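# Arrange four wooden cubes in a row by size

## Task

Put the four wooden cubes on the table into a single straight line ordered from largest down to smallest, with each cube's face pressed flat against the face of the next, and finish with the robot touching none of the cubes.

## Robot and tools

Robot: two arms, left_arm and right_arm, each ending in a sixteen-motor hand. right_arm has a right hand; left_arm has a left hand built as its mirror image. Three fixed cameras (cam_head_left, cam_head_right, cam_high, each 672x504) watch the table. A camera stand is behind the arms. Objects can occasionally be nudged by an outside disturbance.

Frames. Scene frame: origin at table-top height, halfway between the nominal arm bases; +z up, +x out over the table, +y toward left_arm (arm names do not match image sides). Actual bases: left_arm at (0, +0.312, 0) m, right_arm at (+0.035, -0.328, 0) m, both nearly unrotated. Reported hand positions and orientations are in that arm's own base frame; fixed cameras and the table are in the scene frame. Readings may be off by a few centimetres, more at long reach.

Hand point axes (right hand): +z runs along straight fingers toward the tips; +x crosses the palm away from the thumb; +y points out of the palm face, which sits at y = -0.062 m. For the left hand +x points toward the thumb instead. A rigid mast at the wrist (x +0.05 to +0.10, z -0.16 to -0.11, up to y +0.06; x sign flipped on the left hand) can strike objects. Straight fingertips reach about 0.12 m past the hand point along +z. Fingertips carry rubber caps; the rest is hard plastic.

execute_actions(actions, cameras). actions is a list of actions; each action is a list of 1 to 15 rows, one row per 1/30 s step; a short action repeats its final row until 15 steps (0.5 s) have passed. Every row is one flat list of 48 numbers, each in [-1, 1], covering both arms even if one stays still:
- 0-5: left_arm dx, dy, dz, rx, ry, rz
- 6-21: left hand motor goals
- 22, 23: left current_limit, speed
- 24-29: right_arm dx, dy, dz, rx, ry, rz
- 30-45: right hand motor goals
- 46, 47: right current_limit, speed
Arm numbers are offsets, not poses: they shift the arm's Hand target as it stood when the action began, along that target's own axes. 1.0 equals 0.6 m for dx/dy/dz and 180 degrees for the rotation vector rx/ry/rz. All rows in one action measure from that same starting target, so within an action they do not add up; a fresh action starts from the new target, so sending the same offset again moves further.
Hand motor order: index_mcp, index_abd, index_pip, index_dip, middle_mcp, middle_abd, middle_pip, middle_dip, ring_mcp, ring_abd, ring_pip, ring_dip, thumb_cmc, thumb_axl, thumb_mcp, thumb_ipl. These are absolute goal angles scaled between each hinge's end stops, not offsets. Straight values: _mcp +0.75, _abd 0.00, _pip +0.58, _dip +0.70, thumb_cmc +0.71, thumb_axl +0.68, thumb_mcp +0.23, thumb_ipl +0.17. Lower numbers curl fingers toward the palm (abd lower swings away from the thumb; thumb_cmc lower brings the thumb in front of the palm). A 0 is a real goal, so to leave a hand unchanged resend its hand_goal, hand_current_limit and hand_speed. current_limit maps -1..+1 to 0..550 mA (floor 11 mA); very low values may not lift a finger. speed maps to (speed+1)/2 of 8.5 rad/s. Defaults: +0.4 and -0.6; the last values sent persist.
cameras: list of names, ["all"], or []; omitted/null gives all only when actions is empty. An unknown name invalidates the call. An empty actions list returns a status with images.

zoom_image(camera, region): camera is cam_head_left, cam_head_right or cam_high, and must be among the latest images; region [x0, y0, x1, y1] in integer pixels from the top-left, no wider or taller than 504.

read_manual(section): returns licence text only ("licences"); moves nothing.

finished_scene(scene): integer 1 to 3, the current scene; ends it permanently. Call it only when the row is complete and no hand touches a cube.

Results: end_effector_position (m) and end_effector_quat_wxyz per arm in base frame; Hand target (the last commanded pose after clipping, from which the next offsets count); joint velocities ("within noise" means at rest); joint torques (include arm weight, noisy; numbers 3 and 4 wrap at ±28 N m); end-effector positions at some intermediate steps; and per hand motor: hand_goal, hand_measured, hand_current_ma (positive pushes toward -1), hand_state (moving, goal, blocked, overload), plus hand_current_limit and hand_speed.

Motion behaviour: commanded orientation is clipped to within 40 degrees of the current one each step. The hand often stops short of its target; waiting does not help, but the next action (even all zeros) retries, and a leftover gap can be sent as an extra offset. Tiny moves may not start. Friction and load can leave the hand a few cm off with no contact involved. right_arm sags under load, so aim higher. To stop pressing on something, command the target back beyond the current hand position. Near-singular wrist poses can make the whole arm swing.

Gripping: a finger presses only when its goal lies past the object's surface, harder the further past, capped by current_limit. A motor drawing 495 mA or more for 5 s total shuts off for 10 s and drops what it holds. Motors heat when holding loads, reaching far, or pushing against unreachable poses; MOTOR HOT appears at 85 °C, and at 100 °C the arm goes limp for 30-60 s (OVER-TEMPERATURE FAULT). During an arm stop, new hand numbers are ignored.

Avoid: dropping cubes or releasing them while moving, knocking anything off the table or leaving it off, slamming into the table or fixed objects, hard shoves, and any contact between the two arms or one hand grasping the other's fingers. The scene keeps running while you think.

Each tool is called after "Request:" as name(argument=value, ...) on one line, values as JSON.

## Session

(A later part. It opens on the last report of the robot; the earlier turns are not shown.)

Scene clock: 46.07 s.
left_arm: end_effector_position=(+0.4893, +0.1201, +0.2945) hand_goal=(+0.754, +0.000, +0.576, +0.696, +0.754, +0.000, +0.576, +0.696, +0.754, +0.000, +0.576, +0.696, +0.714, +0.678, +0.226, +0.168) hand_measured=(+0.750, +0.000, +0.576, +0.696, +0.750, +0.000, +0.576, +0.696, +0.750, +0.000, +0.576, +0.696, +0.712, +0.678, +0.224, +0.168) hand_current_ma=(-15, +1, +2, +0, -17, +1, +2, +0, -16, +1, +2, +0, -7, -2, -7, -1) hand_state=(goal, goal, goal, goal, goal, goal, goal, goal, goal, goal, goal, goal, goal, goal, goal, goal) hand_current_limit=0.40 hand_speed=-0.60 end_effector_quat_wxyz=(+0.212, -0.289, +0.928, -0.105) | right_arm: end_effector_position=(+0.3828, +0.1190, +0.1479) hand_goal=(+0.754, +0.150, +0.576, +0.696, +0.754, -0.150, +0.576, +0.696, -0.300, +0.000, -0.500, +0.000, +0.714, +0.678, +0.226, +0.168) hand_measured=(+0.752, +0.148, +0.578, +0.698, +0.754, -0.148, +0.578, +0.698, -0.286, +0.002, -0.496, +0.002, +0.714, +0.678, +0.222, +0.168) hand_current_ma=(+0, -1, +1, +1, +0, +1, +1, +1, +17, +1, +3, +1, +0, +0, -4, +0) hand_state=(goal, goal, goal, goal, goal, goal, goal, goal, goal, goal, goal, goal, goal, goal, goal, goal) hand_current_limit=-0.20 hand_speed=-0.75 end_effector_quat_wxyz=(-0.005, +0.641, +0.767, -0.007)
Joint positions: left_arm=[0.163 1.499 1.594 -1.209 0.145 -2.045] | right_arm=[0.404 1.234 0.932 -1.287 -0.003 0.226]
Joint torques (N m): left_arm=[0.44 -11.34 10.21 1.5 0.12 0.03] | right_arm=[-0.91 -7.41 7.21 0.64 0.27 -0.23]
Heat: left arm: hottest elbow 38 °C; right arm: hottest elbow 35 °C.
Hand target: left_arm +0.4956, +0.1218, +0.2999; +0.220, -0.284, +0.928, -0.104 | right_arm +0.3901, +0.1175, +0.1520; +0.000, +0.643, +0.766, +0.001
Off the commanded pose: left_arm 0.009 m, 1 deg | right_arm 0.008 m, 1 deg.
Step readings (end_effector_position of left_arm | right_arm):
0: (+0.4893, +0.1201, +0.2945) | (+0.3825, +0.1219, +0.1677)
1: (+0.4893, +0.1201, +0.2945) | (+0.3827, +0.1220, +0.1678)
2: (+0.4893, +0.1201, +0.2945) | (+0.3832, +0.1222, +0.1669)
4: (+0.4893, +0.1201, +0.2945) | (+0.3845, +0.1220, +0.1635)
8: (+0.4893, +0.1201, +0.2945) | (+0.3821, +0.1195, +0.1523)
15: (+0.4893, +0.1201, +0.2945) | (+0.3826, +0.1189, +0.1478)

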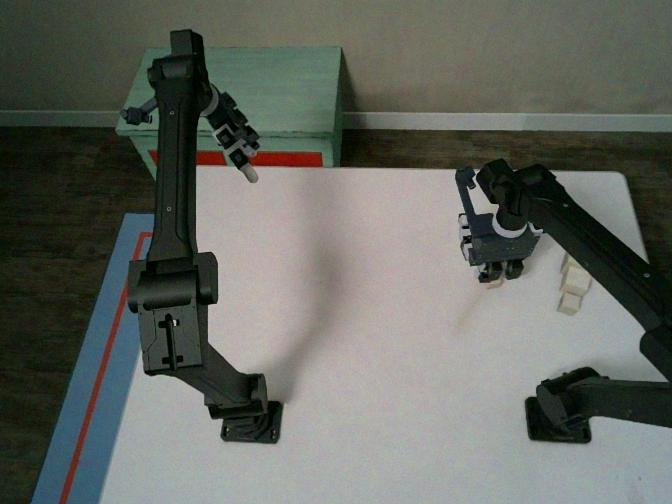

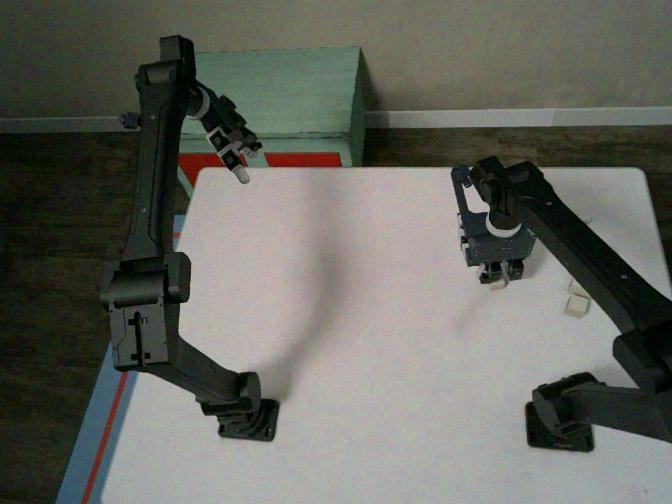

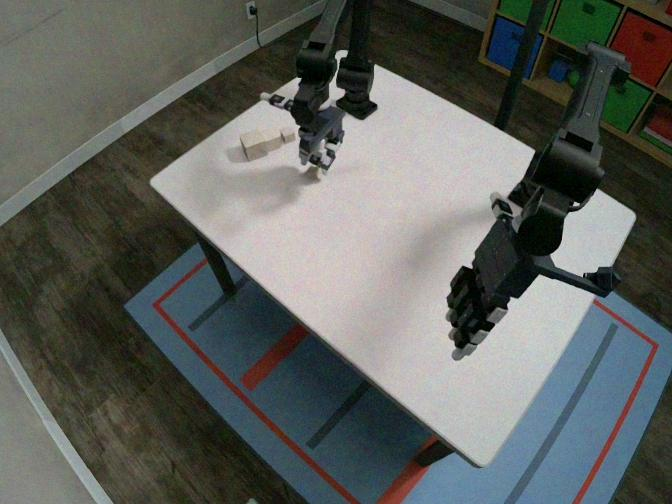

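Request:
zoom_image(camera="cam_head_right", region=[475, 265, 515, 300])

Request:
zoom_image(camera="cam_head_left", region=[450, 235, 530, 305])

Scaled by 12.600 from the camera's 672x504 image, which has a finer 960x720 frame.

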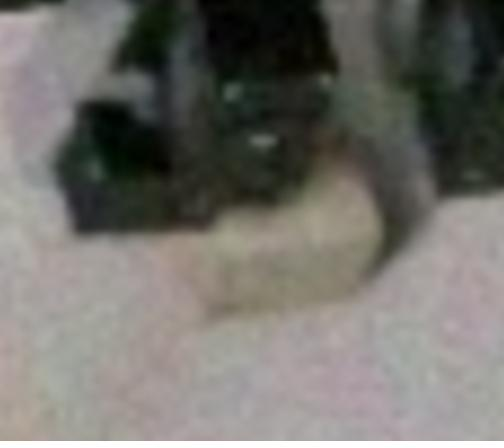

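Scaled by 6.300 from the camera's 672x504 image, which has a finer 960x720 frame.

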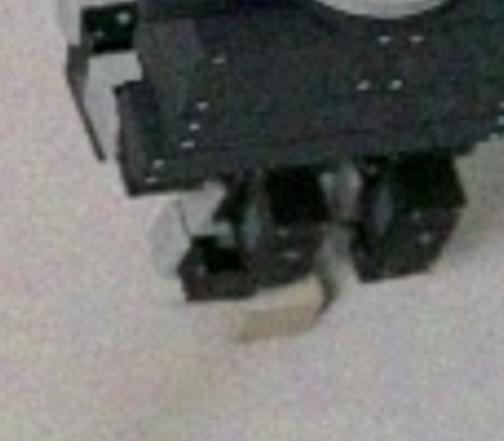

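Request:
execute_actions(actions=[[[0,0,0,0,0,0,0.754,0,0.576,0.696,0.754,0,0.576,0.696,0.754,0,0.576,0.696,0.714,0.678,0.226,0.168,0.4,-0.6,-0.006,0.004,0.016,0,0,0,0.754,0.15,0.576,0.696,0.754,-0.15,0.576,0.696,-0.3,0,-0.5,0,0.714,0.678,0.226,0.168,-0.2,-0.75]]], cameras=["cam_high","cam_head_left"])

Request:
zoom_image(camera="cam_high", region=[298, 150, 333, 185])

Request:
zoom_image(camera="cam_head_left", region=[475, 265, 515, 300])

Scene clock: 47.93 s.
left_arm: end_effector_position=(+0.4893, +0.1201, +0.2945) hand_goal=(+0.754, +0.000, +0.576, +0.696, +0.754, +0.000, +0.576, +0.696, +0.754, +0.000, +0.576, +0.696, +0.714, +0.678, +0.226, +0.168) hand_measured=(+0.750, +0.000, +0.576, +0.696, +0.750, +0.000, +0.576, +0.696, +0.750, +0.000, +0.576, +0.696, +0.712, +0.678, +0.224, +0.168) hand_current_ma=(-15, +1, +2, +0, -17, +1, +2, +0, -16, +1, +2, +0, -7, -2, -7, -1) hand_state=(goal, goal, goal, goal, goal, goal, goal, goal, goal, goal, goal, goal, goal, goal, goal, goal) hand_current_limit=0.40 hand_speed=-0.60 end_effector_quat_wxyz=(+0.212, -0.289, +0.928, -0.105) | right_arm: end_effector_position=(+0.3862, +0.1155, +0.1395) hand_goal=(+0.754, +0.150, +0.576, +0.696, +0.754, -0.150, +0.576, +0.696, -0.300, +0.000, -0.500, +0.000, +0.714, +0.678, +0.226, +0.168) hand_measured=(+0.752, +0.148, +0.578, +0.698, +0.754, -0.148, +0.578, +0.698, -0.286, +0.002, -0.496, +0.002, +0.714, +0.678, +0.222, +0.168) hand_current_ma=(+0, -1, +1, +1, +0, +1, +1, +1, +17, +1, +3, +1, +0, +0, -4, +0) hand_state=(goal, goal, goal, goal, goal, goal, goal, goal, goal, goal, goal, goal, goal, goal, goal, goal) hand_current_limit=-0.20 hand_speed=-0.75 end_effector_quat_wxyz=(-0.005, +0.644, +0.765, -0.006)
Joint positions: left_arm=[0.163 1.499 1.594 -1.209 0.145 -2.045] | right_arm=[0.391 1.245 0.918 -1.258 -0.003 0.22]
Joint torques (N m): left_arm=[0.44 -11.22 10.17 1.47 0.12 0.03] | right_arm=[-0.21 -6.77 7.21 0.65 0.29 -0.32]
Heat: left arm: hottest elbow 38 °C; right arm: hottest elbow 35 °C.
Hand target: left_arm +0.4956, +0.1218, +0.2999; +0.220, -0.284, +0.928, -0.104 | right_arm +0.3930, +0.1143, +0.1423; +0.000, +0.643, +0.766, +0.001
Off the commanded pose: left_arm 0.009 m, 1 deg | right_arm 0.007 m, 1 deg.
Step readings (end_effector_position of left_arm | right_arm):
0: (+0.4893, +0.1201, +0.2945) | (+0.3828, +0.1190, +0.1479)
1: (+0.4893, +0.1201, +0.2945) | (+0.3829, +0.1191, +0.1480)
2: (+0.4893, +0.1201, +0.2945) | (+0.3832, +0.1190, +0.1478)
4: (+0.4893, +0.1201, +0.2945) | (+0.3849, +0.1185, +0.1469)
8: (+0.4893, +0.1201, +0.2945) | (+0.3859, +0.1159, +0.1424)
15: (+0.4893, +0.1201, +0.2945) | (+0.3861, +0.1154, +0.1395)
Images, in order (width x height): cam_head_left 672x504, cam_high 672x504.

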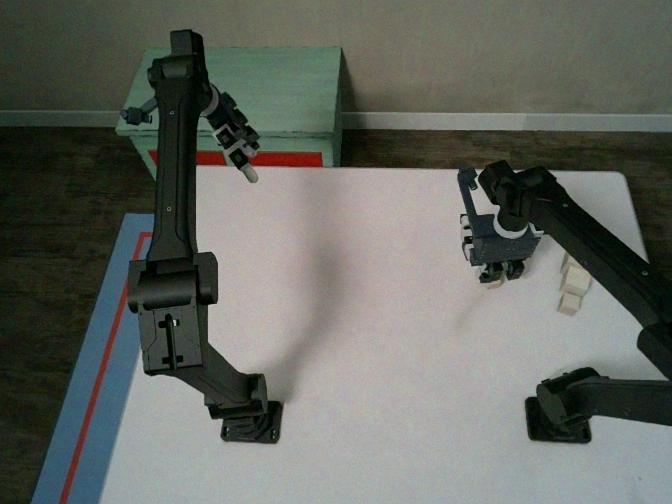

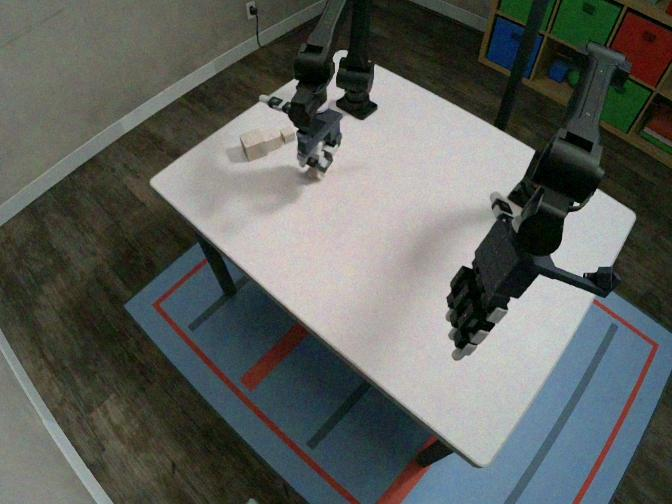

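Scaled by 14.400 from the camera's 672x504 image, which has a finer 960x720 frame.

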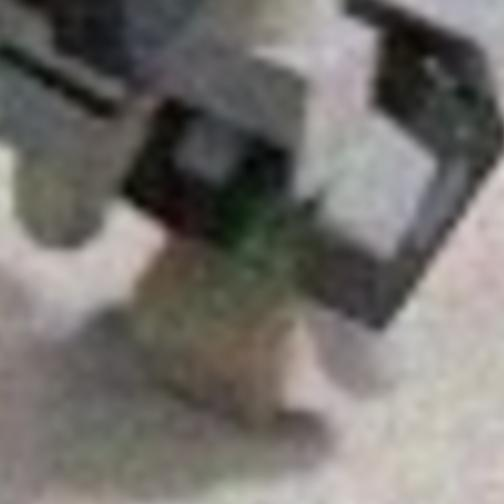

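Scaled by 12.600 from the camera's 672x504 image, which has a finer 960x720 frame.

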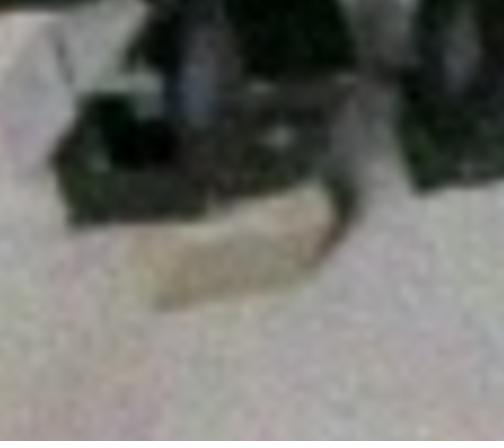

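Request:
execute_actions(actions=[[[0,0,0,0,0,0,0.754,0,0.576,0.696,0.754,0,0.576,0.696,0.754,0,0.576,0.696,0.714,0.678,0.226,0.168,0.4,-0.6,-0.002,-0.003,0.016,0,0,0,0.754,0.15,0.576,0.696,0.754,-0.15,0.576,0.696,-0.3,0,-0.5,0,0.714,0.678,0.226,0.168,-0.2,-0.75]]], cameras=["cam_high","cam_head_left"])

Request:
zoom_image(camera="cam_high", region=[298, 150, 333, 185])

Scene clock: 48.90 s.
left_arm: end_effector_position=(+0.4893, +0.1201, +0.2945) hand_goal=(+0.754, +0.000, +0.576, +0.696, +0.754, +0.000, +0.576, +0.696, +0.754, +0.000, +0.576, +0.696, +0.714, +0.678, +0.226, +0.168) hand_measured=(+0.750, +0.000, +0.576, +0.696, +0.750, +0.000, +0.576, +0.696, +0.750, +0.000, +0.576, +0.696, +0.712, +0.678, +0.224, +0.168) hand_current_ma=(-15, +1, +2, +0, -17, +1, +2, +0, -16, +1, +2, +0, -7, -2, -7, -1) hand_state=(goal, goal, goal, goal, goal, goal, goal, goal, goal, goal, goal, goal, goal, goal, goal, goal) hand_current_limit=0.40 hand_speed=-0.60 end_effector_quat_wxyz=(+0.212, -0.289, +0.928, -0.105) | right_arm: end_effector_position=(+0.3847, +0.1141, +0.1303) hand_goal=(+0.754, +0.150, +0.576, +0.696, +0.754, -0.150, +0.576, +0.696, -0.300, +0.000, -0.500, +0.000, +0.714, +0.678, +0.226, +0.168) hand_measured=(+0.752, +0.148, +0.578, +0.698, +0.754, -0.148, +0.578, +0.698, -0.286, +0.002, -0.496, +0.002, +0.714, +0.678, +0.222, +0.168) hand_current_ma=(+0, -1, +1, +1, +0, +1, +1, +1, +17, +1, +3, +1, +0, +0, -4, +0) hand_state=(goal, goal, goal, goal, goal, goal, goal, goal, goal, goal, goal, goal, goal, goal, goal, goal) hand_current_limit=-0.20 hand_speed=-0.75 end_effector_quat_wxyz=(-0.005, +0.644, +0.765, -0.005)
Joint positions: left_arm=[0.163 1.499 1.594 -1.209 0.145 -2.045] | right_arm=[0.389 1.248 0.895 -1.231 -0.003 0.217]
Joint torques (N m): left_arm=[0.5 -11.28 10.22 1.5 0.12 0.03] | right_arm=[-0.91 -7.06 7.1 0.59 0.27 -0.33]
Heat: left arm: hottest elbow 39 °C; right arm: hottest elbow 35 °C.
Hand target: left_arm +0.4956, +0.1218, +0.2999; +0.220, -0.284, +0.928, -0.104 | right_arm +0.3915, +0.1129, +0.1329; +0.000, +0.643, +0.766, +0.001
Off the commanded pose: left_arm 0.009 m, 1 deg | right_arm 0.007 m, 1 deg.
Step readings (end_effector_position of left_arm | right_arm):
0: (+0.4893, +0.1201, +0.2945) | (+0.3862, +0.1155, +0.1395)
1: (+0.4893, +0.1201, +0.2945) | (+0.3863, +0.1155, +0.1395)
2: (+0.4893, +0.1201, +0.2945) | (+0.3865, +0.1156, +0.1391)
4: (+0.4893, +0.1201, +0.2945) | (+0.3867, +0.1154, +0.1372)
8: (+0.4893, +0.1201, +0.2945) | (+0.3846, +0.1141, +0.1320)
15: (+0.4893, +0.1201, +0.2945) | (+0.3845, +0.1140, +0.1302)
Images, in order (width x height): cam_head_left 672x504, cam_high 672x504.

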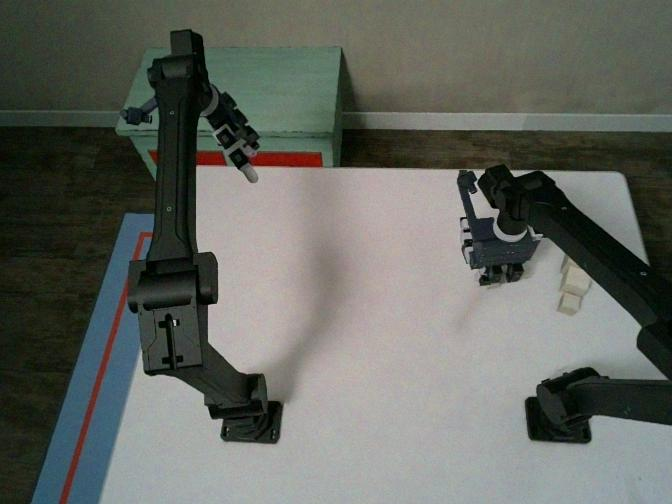

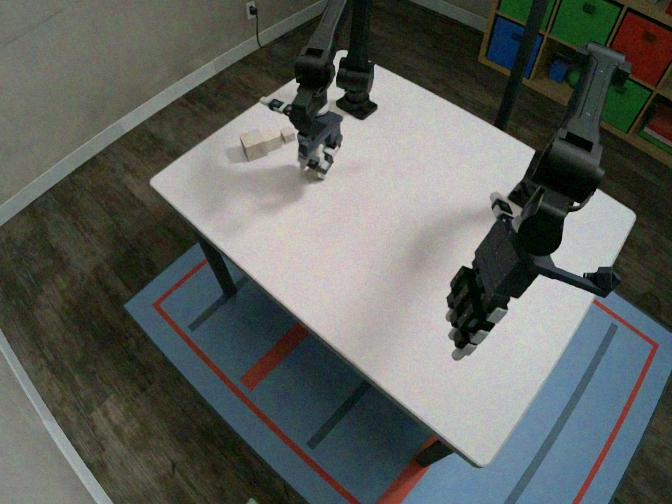

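Scaled by 14.400 from the camera's 672x504 image, which has a finer 960x720 frame.

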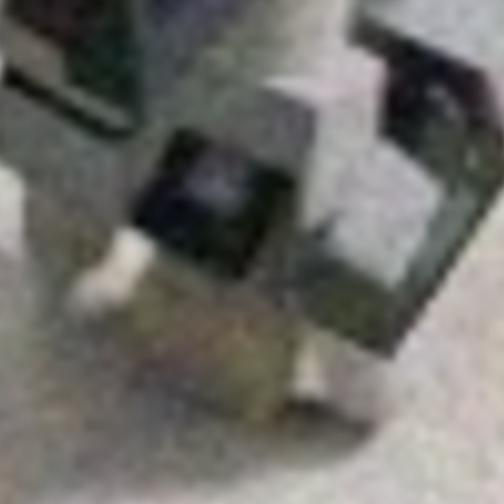

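Request:
execute_actions(actions=[[[0,0,0,0,0,0,0.754,0,0.576,0.696,0.754,0,0.576,0.696,0.754,0,0.576,0.696,0.714,0.678,0.226,0.168,0.4,-0.6,0,0,0.01,0,0,0,0.754,0.15,0.576,0.696,0.754,-0.15,0.576,0.696,-0.3,0,-0.5,0,0.714,0.678,0.226,0.168,-0.2,-0.75]],[[0,0,0,0,0,0,0.754,0,0.576,0.696,0.754,0,0.576,0.696,0.754,0,0.576,0.696,0.714,0.678,0.226,0.168,0.4,-0.6,0,0,0,0,0,0,0.754,-0.06,0.576,0.696,0.754,0.06,0.576,0.696,-0.3,0,-0.5,0,0.714,0.678,0.226,0.168,-0.2,-0.85]]], cameras=["cam_high","cam_head_left"])

Request:
zoom_image(camera="cam_high", region=[298, 150, 333, 185])

Scene clock: 50.23 s.
left_arm: end_effector_position=(+0.4893, +0.1201, +0.2945) hand_goal=(+0.754, +0.000, +0.576, +0.696, +0.754, +0.000, +0.576, +0.696, +0.754, +0.000, +0.576, +0.696, +0.714, +0.678, +0.226, +0.168) hand_measured=(+0.750, +0.000, +0.576, +0.696, +0.750, +0.000, +0.576, +0.696, +0.750, +0.000, +0.576, +0.696, +0.712, +0.678, +0.224, +0.168) hand_current_ma=(-15, +1, +2, +0, -17, +1, +2, +0, -16, +1, +2, +0, -7, -2, -7, -1) hand_state=(goal, goal, goal, goal, goal, goal, goal, goal, goal, goal, goal, goal, goal, goal, goal, goal) hand_current_limit=0.40 hand_speed=-0.60 end_effector_quat_wxyz=(+0.212, -0.289, +0.928, -0.105) | right_arm: end_effector_position=(+0.3848, +0.1141, +0.1245) hand_goal=(+0.754, -0.060, +0.576, +0.696, +0.754, +0.060, +0.576, +0.696, -0.300, +0.000, -0.500, +0.000, +0.714, +0.678, +0.226, +0.168) hand_measured=(+0.752, +0.092, +0.578, +0.698, +0.754, -0.094, +0.578, +0.698, -0.286, +0.002, -0.496, +0.002, +0.714, +0.678, +0.222, +0.168) hand_current_ma=(+0, +220, +1, +1, +0, -220, +1, +1, +17, +1, +3, +1, +0, +0, -4, +0) hand_state=(goal, blocked, goal, goal, goal, blocked, goal, goal, goal, goal, goal, goal, goal, goal, goal, goal) hand_current_limit=-0.20 hand_speed=-0.85 end_effector_quat_wxyz=(-0.004, +0.644, +0.765, -0.005)
Joint positions: left_arm=[0.163 1.499 1.594 -1.209 0.145 -2.045] | right_arm=[0.389 1.254 0.884 -1.213 -0.003 0.217]
Joint torques (N m): left_arm=[0.38 -11.34 10.22 1.54 0.11 0.04] | right_arm=[0.09 -7.65 7.04 0.66 0.26 -0.3]
Heat: left arm: hottest elbow 39 °C; right arm: hottest elbow 35 °C.
Hand target: left_arm +0.4956, +0.1218, +0.2999; +0.220, -0.284, +0.928, -0.104 | right_arm +0.3913, +0.1128, +0.1267; +0.000, +0.643, +0.766, +0.000
Off the commanded pose: left_arm 0.009 m, 1 deg | right_arm 0.007 m, 1 deg.
Step readings (end_effector_position of left_arm | right_arm):
0: (+0.4893, +0.1201, +0.2945) | (+0.3847, +0.1141, +0.1303)
1: (+0.4893, +0.1201, +0.2945) | (+0.3847, +0.1141, +0.1301)
2: (+0.4893, +0.1201, +0.2945) | (+0.3848, +0.1141, +0.1299)
4: (+0.4893, +0.1201, +0.2945) | (+0.3853, +0.1143, +0.1293)
8: (+0.4893, +0.1201, +0.2945) | (+0.3850, +0.1142, +0.1262)
15: (+0.4893, +0.1201, +0.2945) | (+0.3847, +0.1141, +0.1245)
16: (+0.4893, +0.1201, +0.2945) | (+0.3847, +0.1141, +0.1245)
17: (+0.4893, +0.1201, +0.2945) | (+0.3848, +0.1141, +0.1245)
19: (+0.4893, +0.1201, +0.2945) | (+0.3848, +0.1141, +0.1245)
23: (+0.4893, +0.1201, +0.2945) | (+0.3848, +0.1141, +0.1245)
30: (+0.4893, +0.1201, +0.2945) | (+0.3848, +0.1141, +0.1245)
Images, in order (width x height): cam_head_left 672x504, cam_high 672x504.

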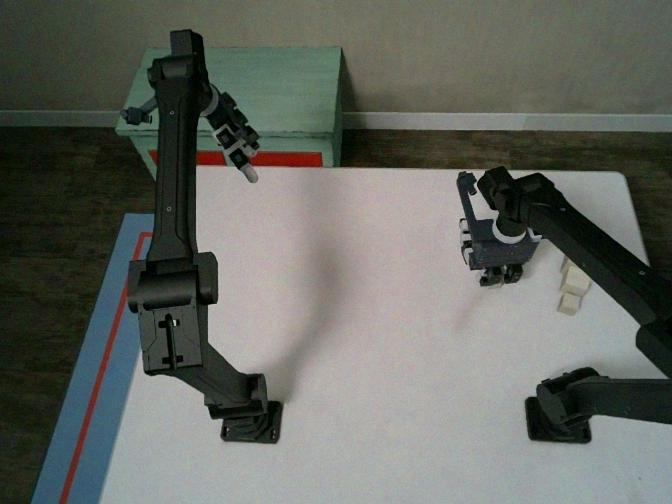

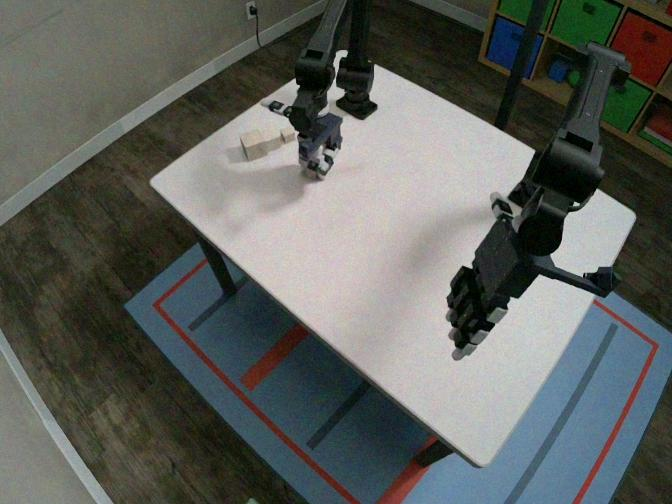

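Scaled by 14.400 from the camera's 672x504 image, which has a finer 960x720 frame.

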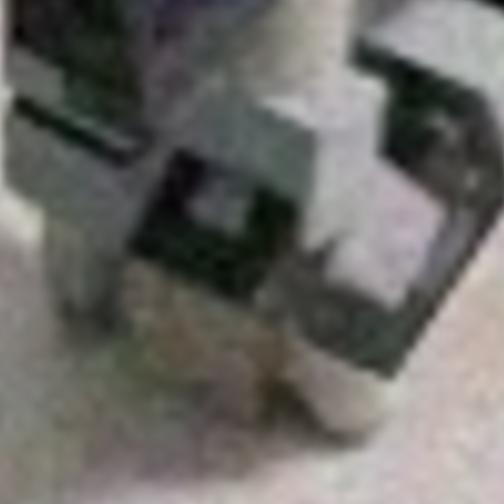

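Request:
execute_actions(actions=[[[0,0,0,0,0,0,0.754,0,0.576,0.696,0.754,0,0.576,0.696,0.754,0,0.576,0.696,0.714,0.678,0.226,0.168,0.4,-0.6,0,0,0,0,0,0,0.754,0.13,0.576,0.696,0.754,-0.13,0.576,0.696,-0.3,0,-0.5,0,0.714,0.678,0.226,0.168,-0.2,-0.75]],[[0,0,0,0,0,0,0.754,0,0.576,0.696,0.754,0,0.576,0.696,0.754,0,0.576,0.696,0.714,0.678,0.226,0.168,0.4,-0.6,0,0,-0.023,0,0,0,0.754,0.13,0.576,0.696,0.754,-0.13,0.576,0.696,-0.3,0,-0.5,0,0.714,0.678,0.226,0.168,-0.2,-0.75]],[[0,0,0,0,0,0,0.754,0,0.576,0.696,0.754,0,0.576,0.696,0.754,0,0.576,0.696,0.714,0.678,0.226,0.168,0.4,-0.6,0,0,0,0,0,0,0.754,-0.06,0.576,0.696,0.754,0.06,0.576,0.696,-0.3,0,-0.5,0,0.714,0.678,0.226,0.168,-0.2,-0.85]],[[0,0,0,0,0,0,0.754,0,0.576,0.696,0.754,0,0.576,0.696,0.754,0,0.576,0.696,0.714,0.678,0.226,0.168,0.4,-0.6,0,0,0,0,0,0,0.754,-0.06,0.576,0.696,0.754,0.06,0.576,0.696,-0.3,0,-0.5,0,0.714,0.678,0.226,0.168,-0.2,-0.85]]], cameras=["cam_high","cam_head_left"])

Request:
zoom_image(camera="cam_high", region=[298, 150, 333, 185])

Scene clock: 52.97 s.
left_arm: end_effector_position=(+0.4893, +0.1201, +0.2945) hand_goal=(+0.754, +0.000, +0.576, +0.696, +0.754, +0.000, +0.576, +0.696, +0.754, +0.000, +0.576, +0.696, +0.714, +0.678, +0.226, +0.168) hand_measured=(+0.750, +0.000, +0.576, +0.696, +0.750, +0.000, +0.576, +0.696, +0.750, +0.000, +0.576, +0.696, +0.712, +0.678, +0.224, +0.168) hand_current_ma=(-15, +1, +2, +0, -17, +1, +2, +0, -16, +1, +2, +0, -7, -2, -7, -1) hand_state=(goal, goal, goal, goal, goal, goal, goal, goal, goal, goal, goal, goal, goal, goal, goal, goal) hand_current_limit=0.40 hand_speed=-0.60 end_effector_quat_wxyz=(+0.212, -0.289, +0.928, -0.105) | right_arm: end_effector_position=(+0.3804, +0.1122, +0.1231) hand_goal=(+0.754, -0.060, +0.576, +0.696, +0.754, +0.060, +0.576, +0.696, -0.300, +0.000, -0.500, +0.000, +0.714, +0.678, +0.226, +0.168) hand_measured=(+0.752, +0.088, +0.578, +0.698, +0.754, -0.092, +0.578, +0.698, -0.286, +0.002, -0.496, +0.002, +0.714, +0.678, +0.222, +0.168) hand_current_ma=(+0, +220, +1, +1, +0, -220, +1, +1, +17, +1, +3, +1, +0, +0, -4, +0) hand_state=(goal, blocked, goal, goal, goal, blocked, goal, goal, goal, goal, goal, goal, goal, goal, goal, goal) hand_current_limit=-0.20 hand_speed=-0.85 end_effector_quat_wxyz=(-0.009, +0.644, +0.765, -0.014)
Joint positions: left_arm=[0.163 1.499 1.594 -1.209 0.145 -2.045] | right_arm=[0.389 1.254 0.884 -1.233 -0.002 0.217]
Joint torques (N m): left_arm=[0.5 -11.34 10.19 1.48 0.11 0.03] | right_arm=[0.09 -8.29 8.87 -0.27 0.25 -0.29]
Heat: left arm: hottest elbow 39 °C; right arm: hottest elbow 35 °C.
Hand target: left_arm +0.4956, +0.1218, +0.2999; +0.220, -0.284, +0.928, -0.104 | right_arm +0.3914, +0.1128, +0.1405; +0.000, +0.643, +0.766, +0.001
Off the commanded pose: left_arm 0.009 m, 1 deg | right_arm 0.021 m, 2 deg.
Step readings (end_effector_position of left_arm | right_arm):
0: (+0.4893, +0.1201, +0.2945) | (+0.3848, +0.1141, +0.1245)
1: (+0.4893, +0.1201, +0.2945) | (+0.3848, +0.1141, +0.1245)
2: (+0.4893, +0.1201, +0.2945) | (+0.3848, +0.1141, +0.1245)
4: (+0.4893, +0.1201, +0.2945) | (+0.3848, +0.1141, +0.1245)
8: (+0.4893, +0.1201, +0.2945) | (+0.3848, +0.1141, +0.1245)
15: (+0.4893, +0.1201, +0.2945) | (+0.3848, +0.1141, +0.1245)
16: (+0.4893, +0.1201, +0.2945) | (+0.3848, +0.1141, +0.1245)
17: (+0.4893, +0.1201, +0.2945) | (+0.3848, +0.1141, +0.1245)
19: (+0.4893, +0.1201, +0.2945) | (+0.3843, +0.1138, +0.1244)
23: (+0.4893, +0.1201, +0.2945) | (+0.3817, +0.1128, +0.1235)
30: (+0.4893, +0.1201, +0.2945) | (+0.3804, +0.1123, +0.1232)
31: (+0.4893, +0.1201, +0.2945) | (+0.3804, +0.1123, +0.1232)
32: (+0.4893, +0.1201, +0.2945) | (+0.3804, +0.1123, +0.1232)
34: (+0.4893, +0.1201, +0.2945) | (+0.3803, +0.1122, +0.1231)
38: (+0.4893, +0.1201, +0.2945) | (+0.3804, +0.1122, +0.1231)
45: (+0.4893, +0.1201, +0.2945) | (+0.3804, +0.1122, +0.1231)
46: (+0.4893, +0.1201, +0.2945) | (+0.3804, +0.1122, +0.1231)
47: (+0.4893, +0.1201, +0.2945) | (+0.3804, +0.1122, +0.1231)
49: (+0.4893, +0.1201, +0.2945) | (+0.3804, +0.1122, +0.1231)
53: (+0.4893, +0.1201, +0.2945) | (+0.3804, +0.1122, +0.1231)
60: (+0.4893, +0.1201, +0.2945) | (+0.3804, +0.1122, +0.1231)
Images, in order (width x height): cam_head_left 672x504, cam_high 672x504.

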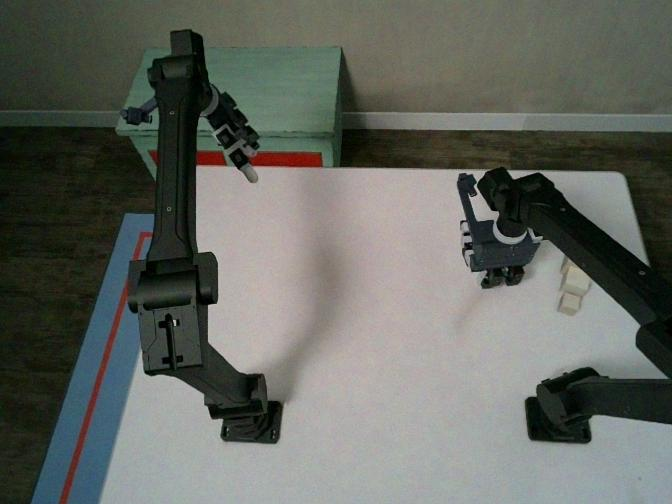

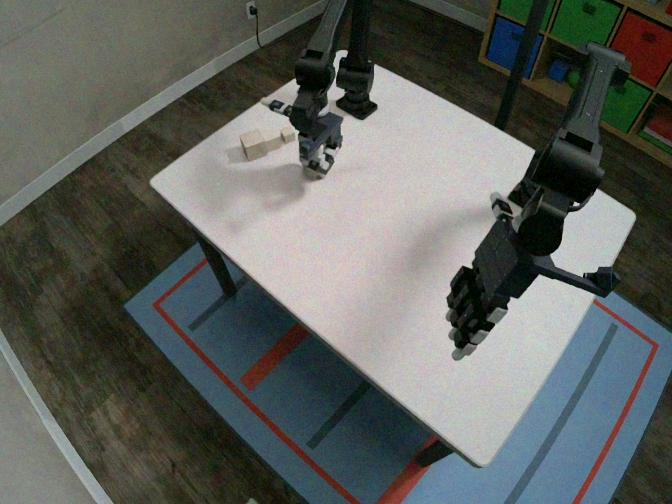

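Scaled by 14.400 from the camera's 672x504 image, which has a finer 960x720 frame.

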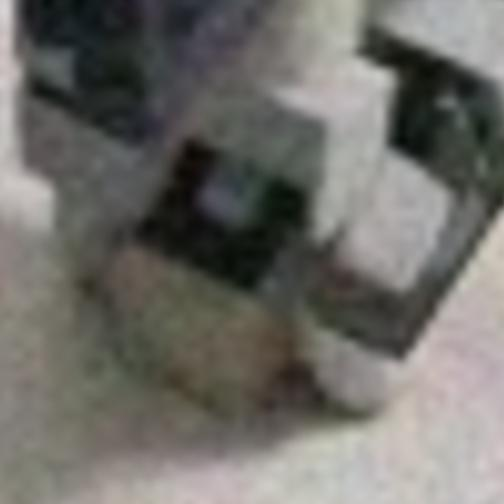

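Request:
execute_actions(actions=[[[0,0,0,0,0,0,0.754,0,0.576,0.696,0.754,0,0.576,0.696,0.754,0,0.576,0.696,0.714,0.678,0.226,0.168,0.4,-0.6,0,0,0,0,0,0,0.754,0.15,0.576,0.696,0.754,-0.15,0.576,0.696,-0.3,0,-0.5,0,0.714,0.678,0.226,0.168,-0.2,-0.75]],[[0,0,0,0,0,0,0.754,0,0.576,0.696,0.754,0,0.576,0.696,0.754,0,0.576,0.696,0.714,0.678,0.226,0.168,0.4,-0.6,0,0,-0.025,0,0,0,0.754,0.15,0.576,0.696,0.754,-0.15,0.576,0.696,-0.3,0,-0.5,0,0.714,0.678,0.226,0.168,-0.2,-0.75]]], cameras=["cam_high","cam_head_left"])

Request:
zoom_image(camera="cam_high", region=[298, 150, 333, 185])

Request:
zoom_image(camera="cam_head_left", region=[475, 265, 515, 300])

Scene clock: 54.30 s.
left_arm: end_effector_position=(+0.4893, +0.1201, +0.2945) hand_goal=(+0.754, +0.000, +0.576, +0.696, +0.754, +0.000, +0.576, +0.696, +0.754, +0.000, +0.576, +0.696, +0.714, +0.678, +0.226, +0.168) hand_measured=(+0.750, +0.000, +0.576, +0.696, +0.750, +0.000, +0.576, +0.696, +0.750, +0.000, +0.576, +0.696, +0.712, +0.678, +0.224, +0.168) hand_current_ma=(-15, +1, +2, +0, -17, +1, +2, +0, -16, +1, +2, +0, -7, -2, -7, -1) hand_state=(goal, goal, goal, goal, goal, goal, goal, goal, goal, goal, goal, goal, goal, goal, goal, goal) hand_current_limit=0.40 hand_speed=-0.60 end_effector_quat_wxyz=(+0.212, -0.289, +0.928, -0.105) | right_arm: end_effector_position=(+0.3749, +0.1100, +0.1304) hand_goal=(+0.754, +0.150, +0.576, +0.696, +0.754, -0.150, +0.576, +0.696, -0.300, +0.000, -0.500, +0.000, +0.714, +0.678, +0.226, +0.168) hand_measured=(+0.752, +0.146, +0.578, +0.698, +0.754, -0.146, +0.578, +0.698, -0.286, +0.002, -0.496, +0.002, +0.714, +0.678, +0.222, +0.168) hand_current_ma=(+0, -2, +1, +1, +0, +2, +1, +1, +17, +1, +3, +1, +0, +0, -4, +0) hand_state=(goal, goal, goal, goal, goal, goal, goal, goal, goal, goal, goal, goal, goal, goal, goal, goal) hand_current_limit=-0.20 hand_speed=-0.75 end_effector_quat_wxyz=(-0.013, +0.644, +0.765, -0.022)
Joint positions: left_arm=[0.163 1.499 1.594 -1.209 0.145 -2.045] | right_arm=[0.389 1.242 0.897 -1.276 -0.002 0.217]
Joint torques (N m): left_arm=[0.5 -11.28 10.18 1.47 0.12 0.03] | right_arm=[0.44 -8.12 9.91 -0.46 0.23 -0.3]
Heat: left arm: hottest elbow 39 °C; right arm: hottest elbow 35 °C.
Hand target: left_arm +0.4956, +0.1218, +0.2999; +0.220, -0.284, +0.928, -0.104 | right_arm +0.3914, +0.1129, +0.1556; +0.000, +0.643, +0.766, +0.001
Off the commanded pose: left_arm 0.009 m, 1 deg | right_arm 0.030 m, 3 deg.
Step readings (end_effector_position of left_arm | right_arm):
0: (+0.4893, +0.1201, +0.2945) | (+0.3804, +0.1122, +0.1231)
1: (+0.4893, +0.1201, +0.2945) | (+0.3804, +0.1122, +0.1231)
2: (+0.4893, +0.1201, +0.2945) | (+0.3804, +0.1122, +0.1231)
4: (+0.4893, +0.1201, +0.2945) | (+0.3804, +0.1122, +0.1231)
8: (+0.4893, +0.1201, +0.2945) | (+0.3804, +0.1122, +0.1231)
15: (+0.4893, +0.1201, +0.2945) | (+0.3804, +0.1122, +0.1231)
16: (+0.4893, +0.1201, +0.2945) | (+0.3802, +0.1121, +0.1231)
17: (+0.4893, +0.1201, +0.2945) | (+0.3794, +0.1118, +0.1229)
19: (+0.4893, +0.1201, +0.2945) | (+0.3763, +0.1105, +0.1225)
23: (+0.4893, +0.1201, +0.2945) | (+0.3731, +0.1092, +0.1247)
30: (+0.4893, +0.1201, +0.2945) | (+0.3752, +0.1101, +0.1305)
Images, in order (width x height): cam_head_left 672x504, cam_high 672x504.

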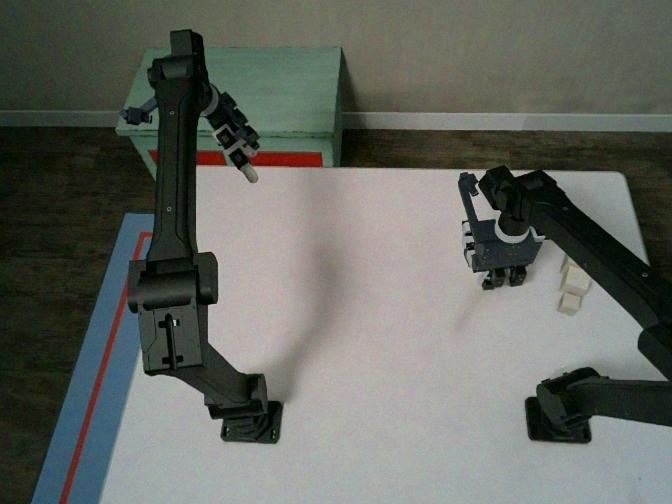

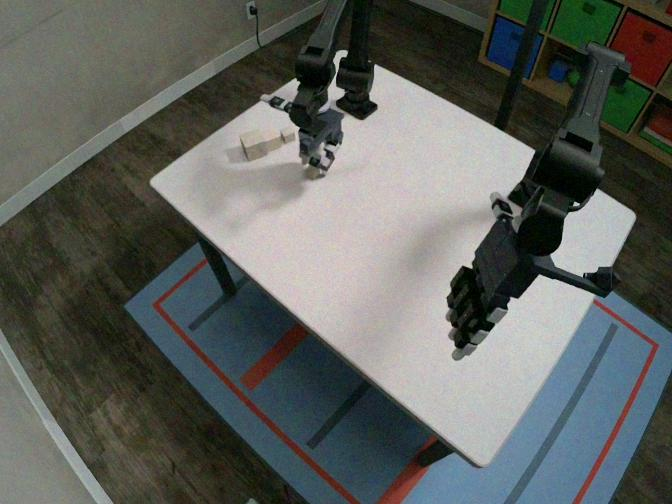

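Scaled by 14.400 from the camera's 672x504 image, which has a finer 960x720 frame.

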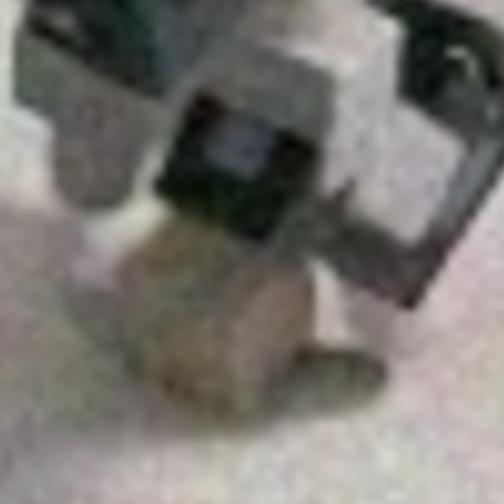

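Scaled by 12.600 from the camera's 672x504 image, which has a finer 960x720 frame.

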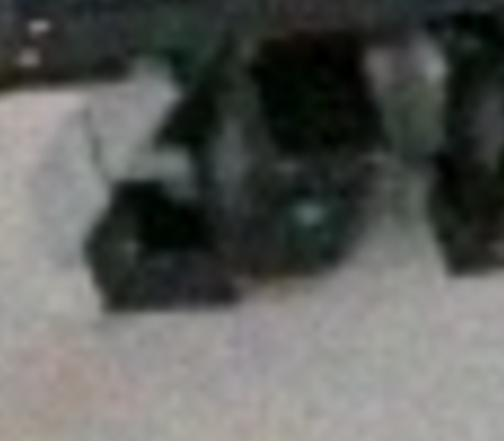

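Request:
execute_actions(actions=[[[0,0,0,0,0,0,0.754,0,0.576,0.696,0.754,0,0.576,0.696,0.754,0,0.576,0.696,0.714,0.678,0.226,0.168,0.4,-0.6,0,-0.03,-0.07,0,0,0,0.754,0.15,0.576,0.696,0.754,-0.15,0.576,0.696,-0.3,0,-0.5,0,0.714,0.678,0.226,0.168,-0.2,-0.75]],[[0,0,0,0,0,0,0.754,0,0.576,0.696,0.754,0,0.576,0.696,0.754,0,0.576,0.696,0.714,0.678,0.226,0.168,0.4,-0.6,0.08,-0.08,0,0,0,0,0.754,0.15,0.576,0.696,0.754,-0.15,0.576,0.696,-0.3,0,-0.5,0,0.714,0.678,0.226,0.168,-0.2,-0.75]]], cameras=["cam_high","cam_head_left"])

Request:
zoom_image(camera="cam_high", region=[298, 150, 333, 185])

Request:
zoom_image(camera="cam_head_left", region=[475, 265, 515, 300])

Scene clock: 56.13 s.
left_arm: end_effector_position=(+0.4893, +0.1201, +0.2945) hand_goal=(+0.754, +0.000, +0.576, +0.696, +0.754, +0.000, +0.576, +0.696, +0.754, +0.000, +0.576, +0.696, +0.714, +0.678, +0.226, +0.168) hand_measured=(+0.750, +0.000, +0.576, +0.696, +0.750, +0.000, +0.576, +0.696, +0.750, +0.000, +0.576, +0.696, +0.712, +0.678, +0.224, +0.168) hand_current_ma=(-15, +1, +2, +0, -17, +1, +2, +0, -16, +1, +2, +0, -7, -2, -7, -1) hand_state=(goal, goal, goal, goal, goal, goal, goal, goal, goal, goal, goal, goal, goal, goal, goal, goal) hand_current_limit=0.40 hand_speed=-0.60 end_effector_quat_wxyz=(+0.212, -0.289, +0.928, -0.105) | right_arm: end_effector_position=(+0.3195, +0.1468, +0.1935) hand_goal=(+0.754, +0.150, +0.576, +0.696, +0.754, -0.150, +0.576, +0.696, -0.300, +0.000, -0.500, +0.000, +0.714, +0.678, +0.226, +0.168) hand_measured=(+0.752, +0.148, +0.578, +0.698, +0.752, -0.146, +0.578, +0.698, -0.286, +0.002, -0.496, +0.002, +0.714, +0.678, +0.222, +0.168) hand_current_ma=(+0, -1, +1, +1, +0, +2, +1, +1, +17, +1, +3, +1, +0, +0, -4, +0) hand_state=(goal, goal, goal, goal, goal, goal, goal, goal, goal, goal, goal, goal, goal, goal, goal, goal) hand_current_limit=-0.20 hand_speed=-0.75 end_effector_quat_wxyz=(-0.002, +0.642, +0.767, +0.000)
Joint positions: left_arm=[0.163 1.499 1.594 -1.209 0.145 -2.045] | right_arm=[0.586 1.073 0.93 -1.429 -0.004 0.41]
Joint torques (N m): left_arm=[0.56 -11.34 10.22 1.48 0.12 0.03] | right_arm=[0.56 -5.6 7.65 -0.28 0.29 -0.08]
Heat: left arm: hottest elbow 39 °C; right arm: hottest elbow 35 °C.
Hand target: left_arm +0.4956, +0.1218, +0.2999; +0.220, -0.284, +0.928, -0.104 | right_arm +0.3182, +0.1487, +0.1976; +0.000, +0.643, +0.766, +0.001
Off the commanded pose: left_arm 0.009 m, 1 deg | right_arm 0.005 m, 0 deg.
Step readings (end_effector_position of left_arm | right_arm):
0: (+0.4893, +0.1201, +0.2945) | (+0.3749, +0.1100, +0.1304)
1: (+0.4893, +0.1201, +0.2945) | (+0.3746, +0.1098, +0.1306)
2: (+0.4893, +0.1201, +0.2945) | (+0.3729, +0.1091, +0.1313)
4: (+0.4893, +0.1201, +0.2945) | (+0.3674, +0.1069, +0.1374)
8: (+0.4893, +0.1201, +0.2945) | (+0.3614, +0.1044, +0.1604)
15: (+0.4893, +0.1201, +0.2945) | (+0.3628, +0.1050, +0.1782)
16: (+0.4893, +0.1201, +0.2945) | (+0.3622, +0.1050, +0.1781)
17: (+0.4893, +0.1201, +0.2945) | (+0.3609, +0.1065, +0.1785)
19: (+0.4893, +0.1201, +0.2945) | (+0.3534, +0.1159, +0.1805)
23: (+0.4893, +0.1201, +0.2945) | (+0.3290, +0.1439, +0.1876)
30: (+0.4893, +0.1201, +0.2945) | (+0.3197, +0.1493, +0.1934)
Images, in order (width x height): cam_head_left 672x504, cam_high 672x504.

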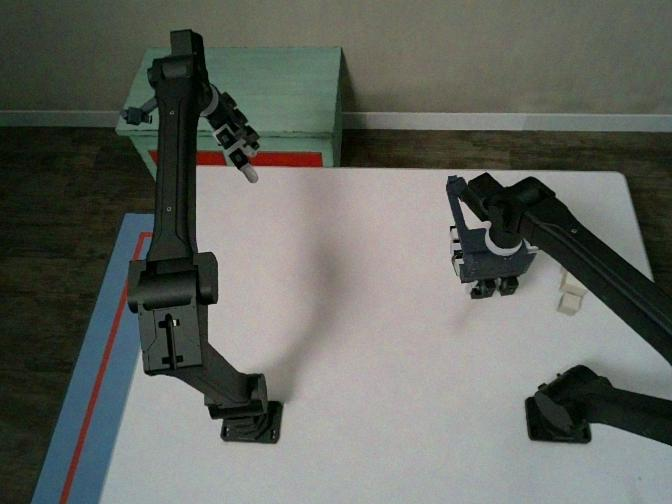

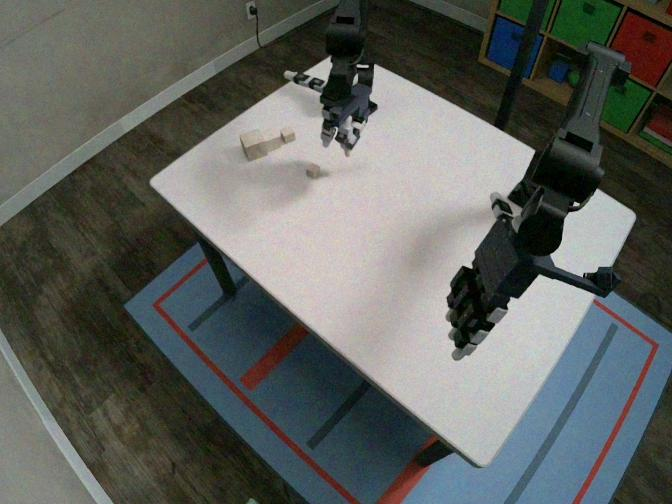

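Scaled by 14.400 from the camera's 672x504 image, which has a finer 960x720 frame.

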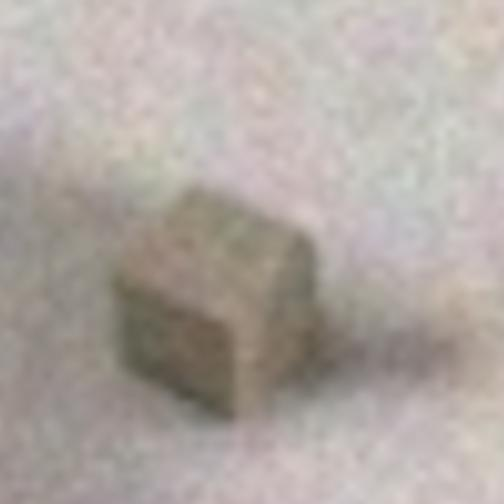

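Scaled by 12.600 from the camera's 672x504 image, which has a finer 960x720 frame.

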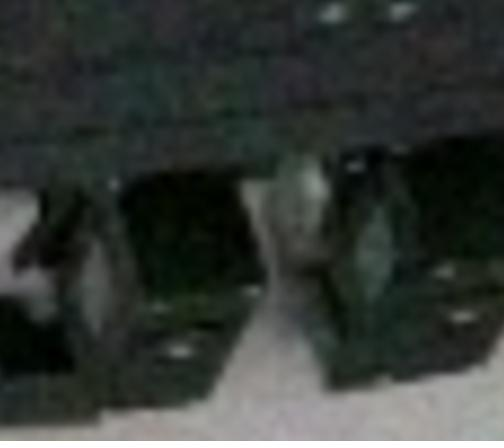

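Request:
execute_actions(actions=[[[0,0,0,0,0,0,0.754,0,0.576,0.696,0.754,0,0.576,0.696,0.754,0,0.576,0.696,0.714,0.678,0.226,0.168,0.4,-0.6,0.12,0,0,0,0,0,0.754,0.15,0.576,0.696,0.754,-0.15,0.576,0.696,-0.3,0,-0.5,0,0.714,0.678,0.226,0.168,-0.2,-0.75]]], cameras=["cam_high","cam_head_left"])

Request:
zoom_image(camera="cam_head_left", region=[475, 265, 515, 300])

Scene clock: 57.33 s.
left_arm: end_effector_position=(+0.4893, +0.1201, +0.2945) hand_goal=(+0.754, +0.000, +0.576, +0.696, +0.754, +0.000, +0.576, +0.696, +0.754, +0.000, +0.576, +0.696, +0.714, +0.678, +0.226, +0.168) hand_measured=(+0.750, +0.000, +0.576, +0.696, +0.750, +0.000, +0.576, +0.696, +0.750, +0.000, +0.576, +0.696, +0.712, +0.678, +0.224, +0.168) hand_current_ma=(-15, +1, +2, +0, -17, +1, +2, +0, -16, +1, +2, +0, -7, -2, -7, -1) hand_state=(goal, goal, goal, goal, goal, goal, goal, goal, goal, goal, goal, goal, goal, goal, goal, goal) hand_current_limit=0.40 hand_speed=-0.60 end_effector_quat_wxyz=(+0.212, -0.289, +0.928, -0.105) | right_arm: end_effector_position=(+0.2918, +0.2072, +0.1761) hand_goal=(+0.754, +0.150, +0.576, +0.696, +0.754, -0.150, +0.576, +0.696, -0.300, +0.000, -0.500, +0.000, +0.714, +0.678, +0.226, +0.168) hand_measured=(+0.752, +0.148, +0.578, +0.698, +0.752, -0.148, +0.578, +0.698, -0.286, +0.002, -0.496, +0.002, +0.714, +0.678, +0.222, +0.168) hand_current_ma=(-1, -1, +1, +1, -1, +1, +1, +1, +17, +1, +3, +1, +0, +0, -4, +0) hand_state=(goal, goal, goal, goal, goal, goal, goal, goal, goal, goal, goal, goal, goal, goal, goal, goal) hand_current_limit=-0.20 hand_speed=-0.75 end_effector_quat_wxyz=(-0.004, +0.638, +0.770, -0.028)
Joint positions: left_arm=[0.163 1.499 1.594 -1.209 0.145 -2.045] | right_arm=[0.807 1.167 0.96 -1.419 -0.005 0.62]
Joint torques (N m): left_arm=[0.62 -11.34 10.21 1.46 0.12 0.03] | right_arm=[-0.21 -6.95 10.28 0.4 0.28 -0.09]
Heat: left arm: hottest elbow 39 °C; right arm: hottest elbow 35 °C.
Hand target: left_arm +0.4956, +0.1218, +0.2999; +0.220, -0.284, +0.928, -0.104 | right_arm +0.3057, +0.2196, +0.1976; +0.000, +0.643, +0.766, +0.001
Off the commanded pose: left_arm 0.009 m, 1 deg | right_arm 0.028 m, 3 deg.
Step readings (end_effector_position of left_arm | right_arm):
0: (+0.4893, +0.1201, +0.2945) | (+0.3195, +0.1468, +0.1935)
1: (+0.4893, +0.1201, +0.2945) | (+0.3192, +0.1472, +0.1935)
2: (+0.4893, +0.1201, +0.2945) | (+0.3178, +0.1491, +0.1930)
4: (+0.4893, +0.1201, +0.2945) | (+0.3101, +0.1624, +0.1895)
8: (+0.4893, +0.1201, +0.2945) | (+0.2897, +0.2001, +0.1763)
15: (+0.4893, +0.1201, +0.2945) | (+0.2902, +0.2081, +0.1734)
Images, in order (width x height): cam_head_left 672x504, cam_high 672x504.

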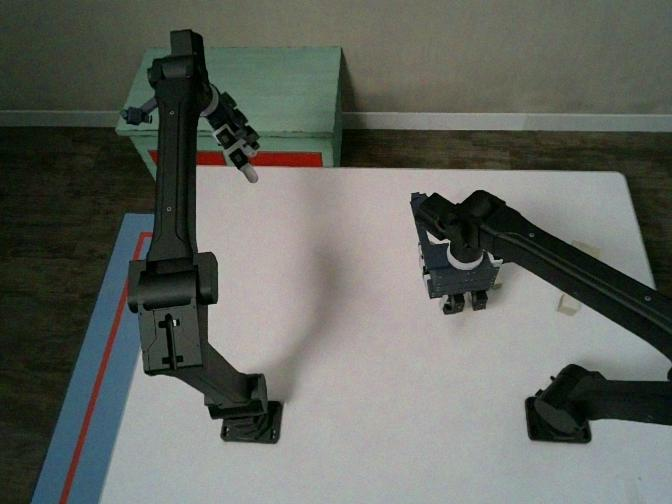

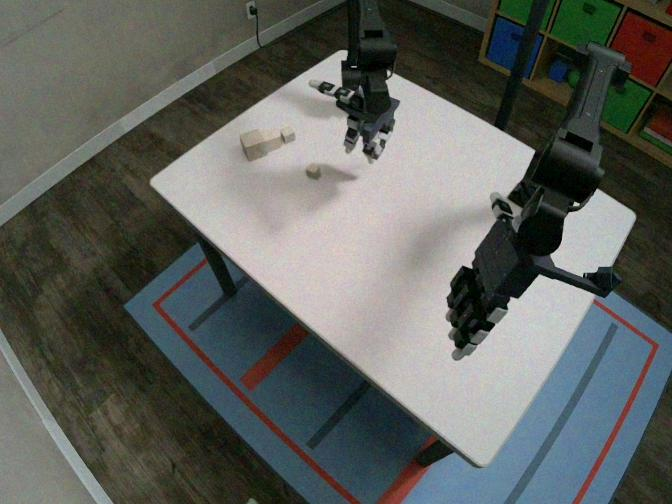

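Scaled by 12.600 from the camera's 672x504 image, which has a finer 960x720 frame.

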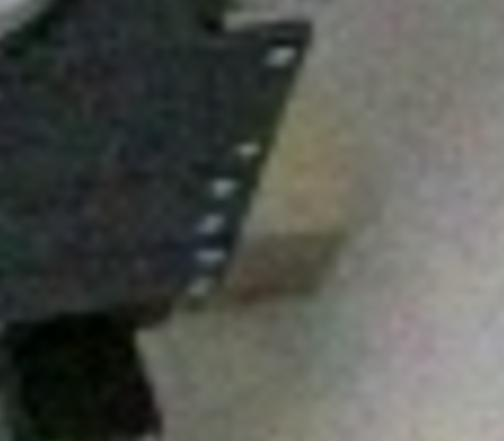

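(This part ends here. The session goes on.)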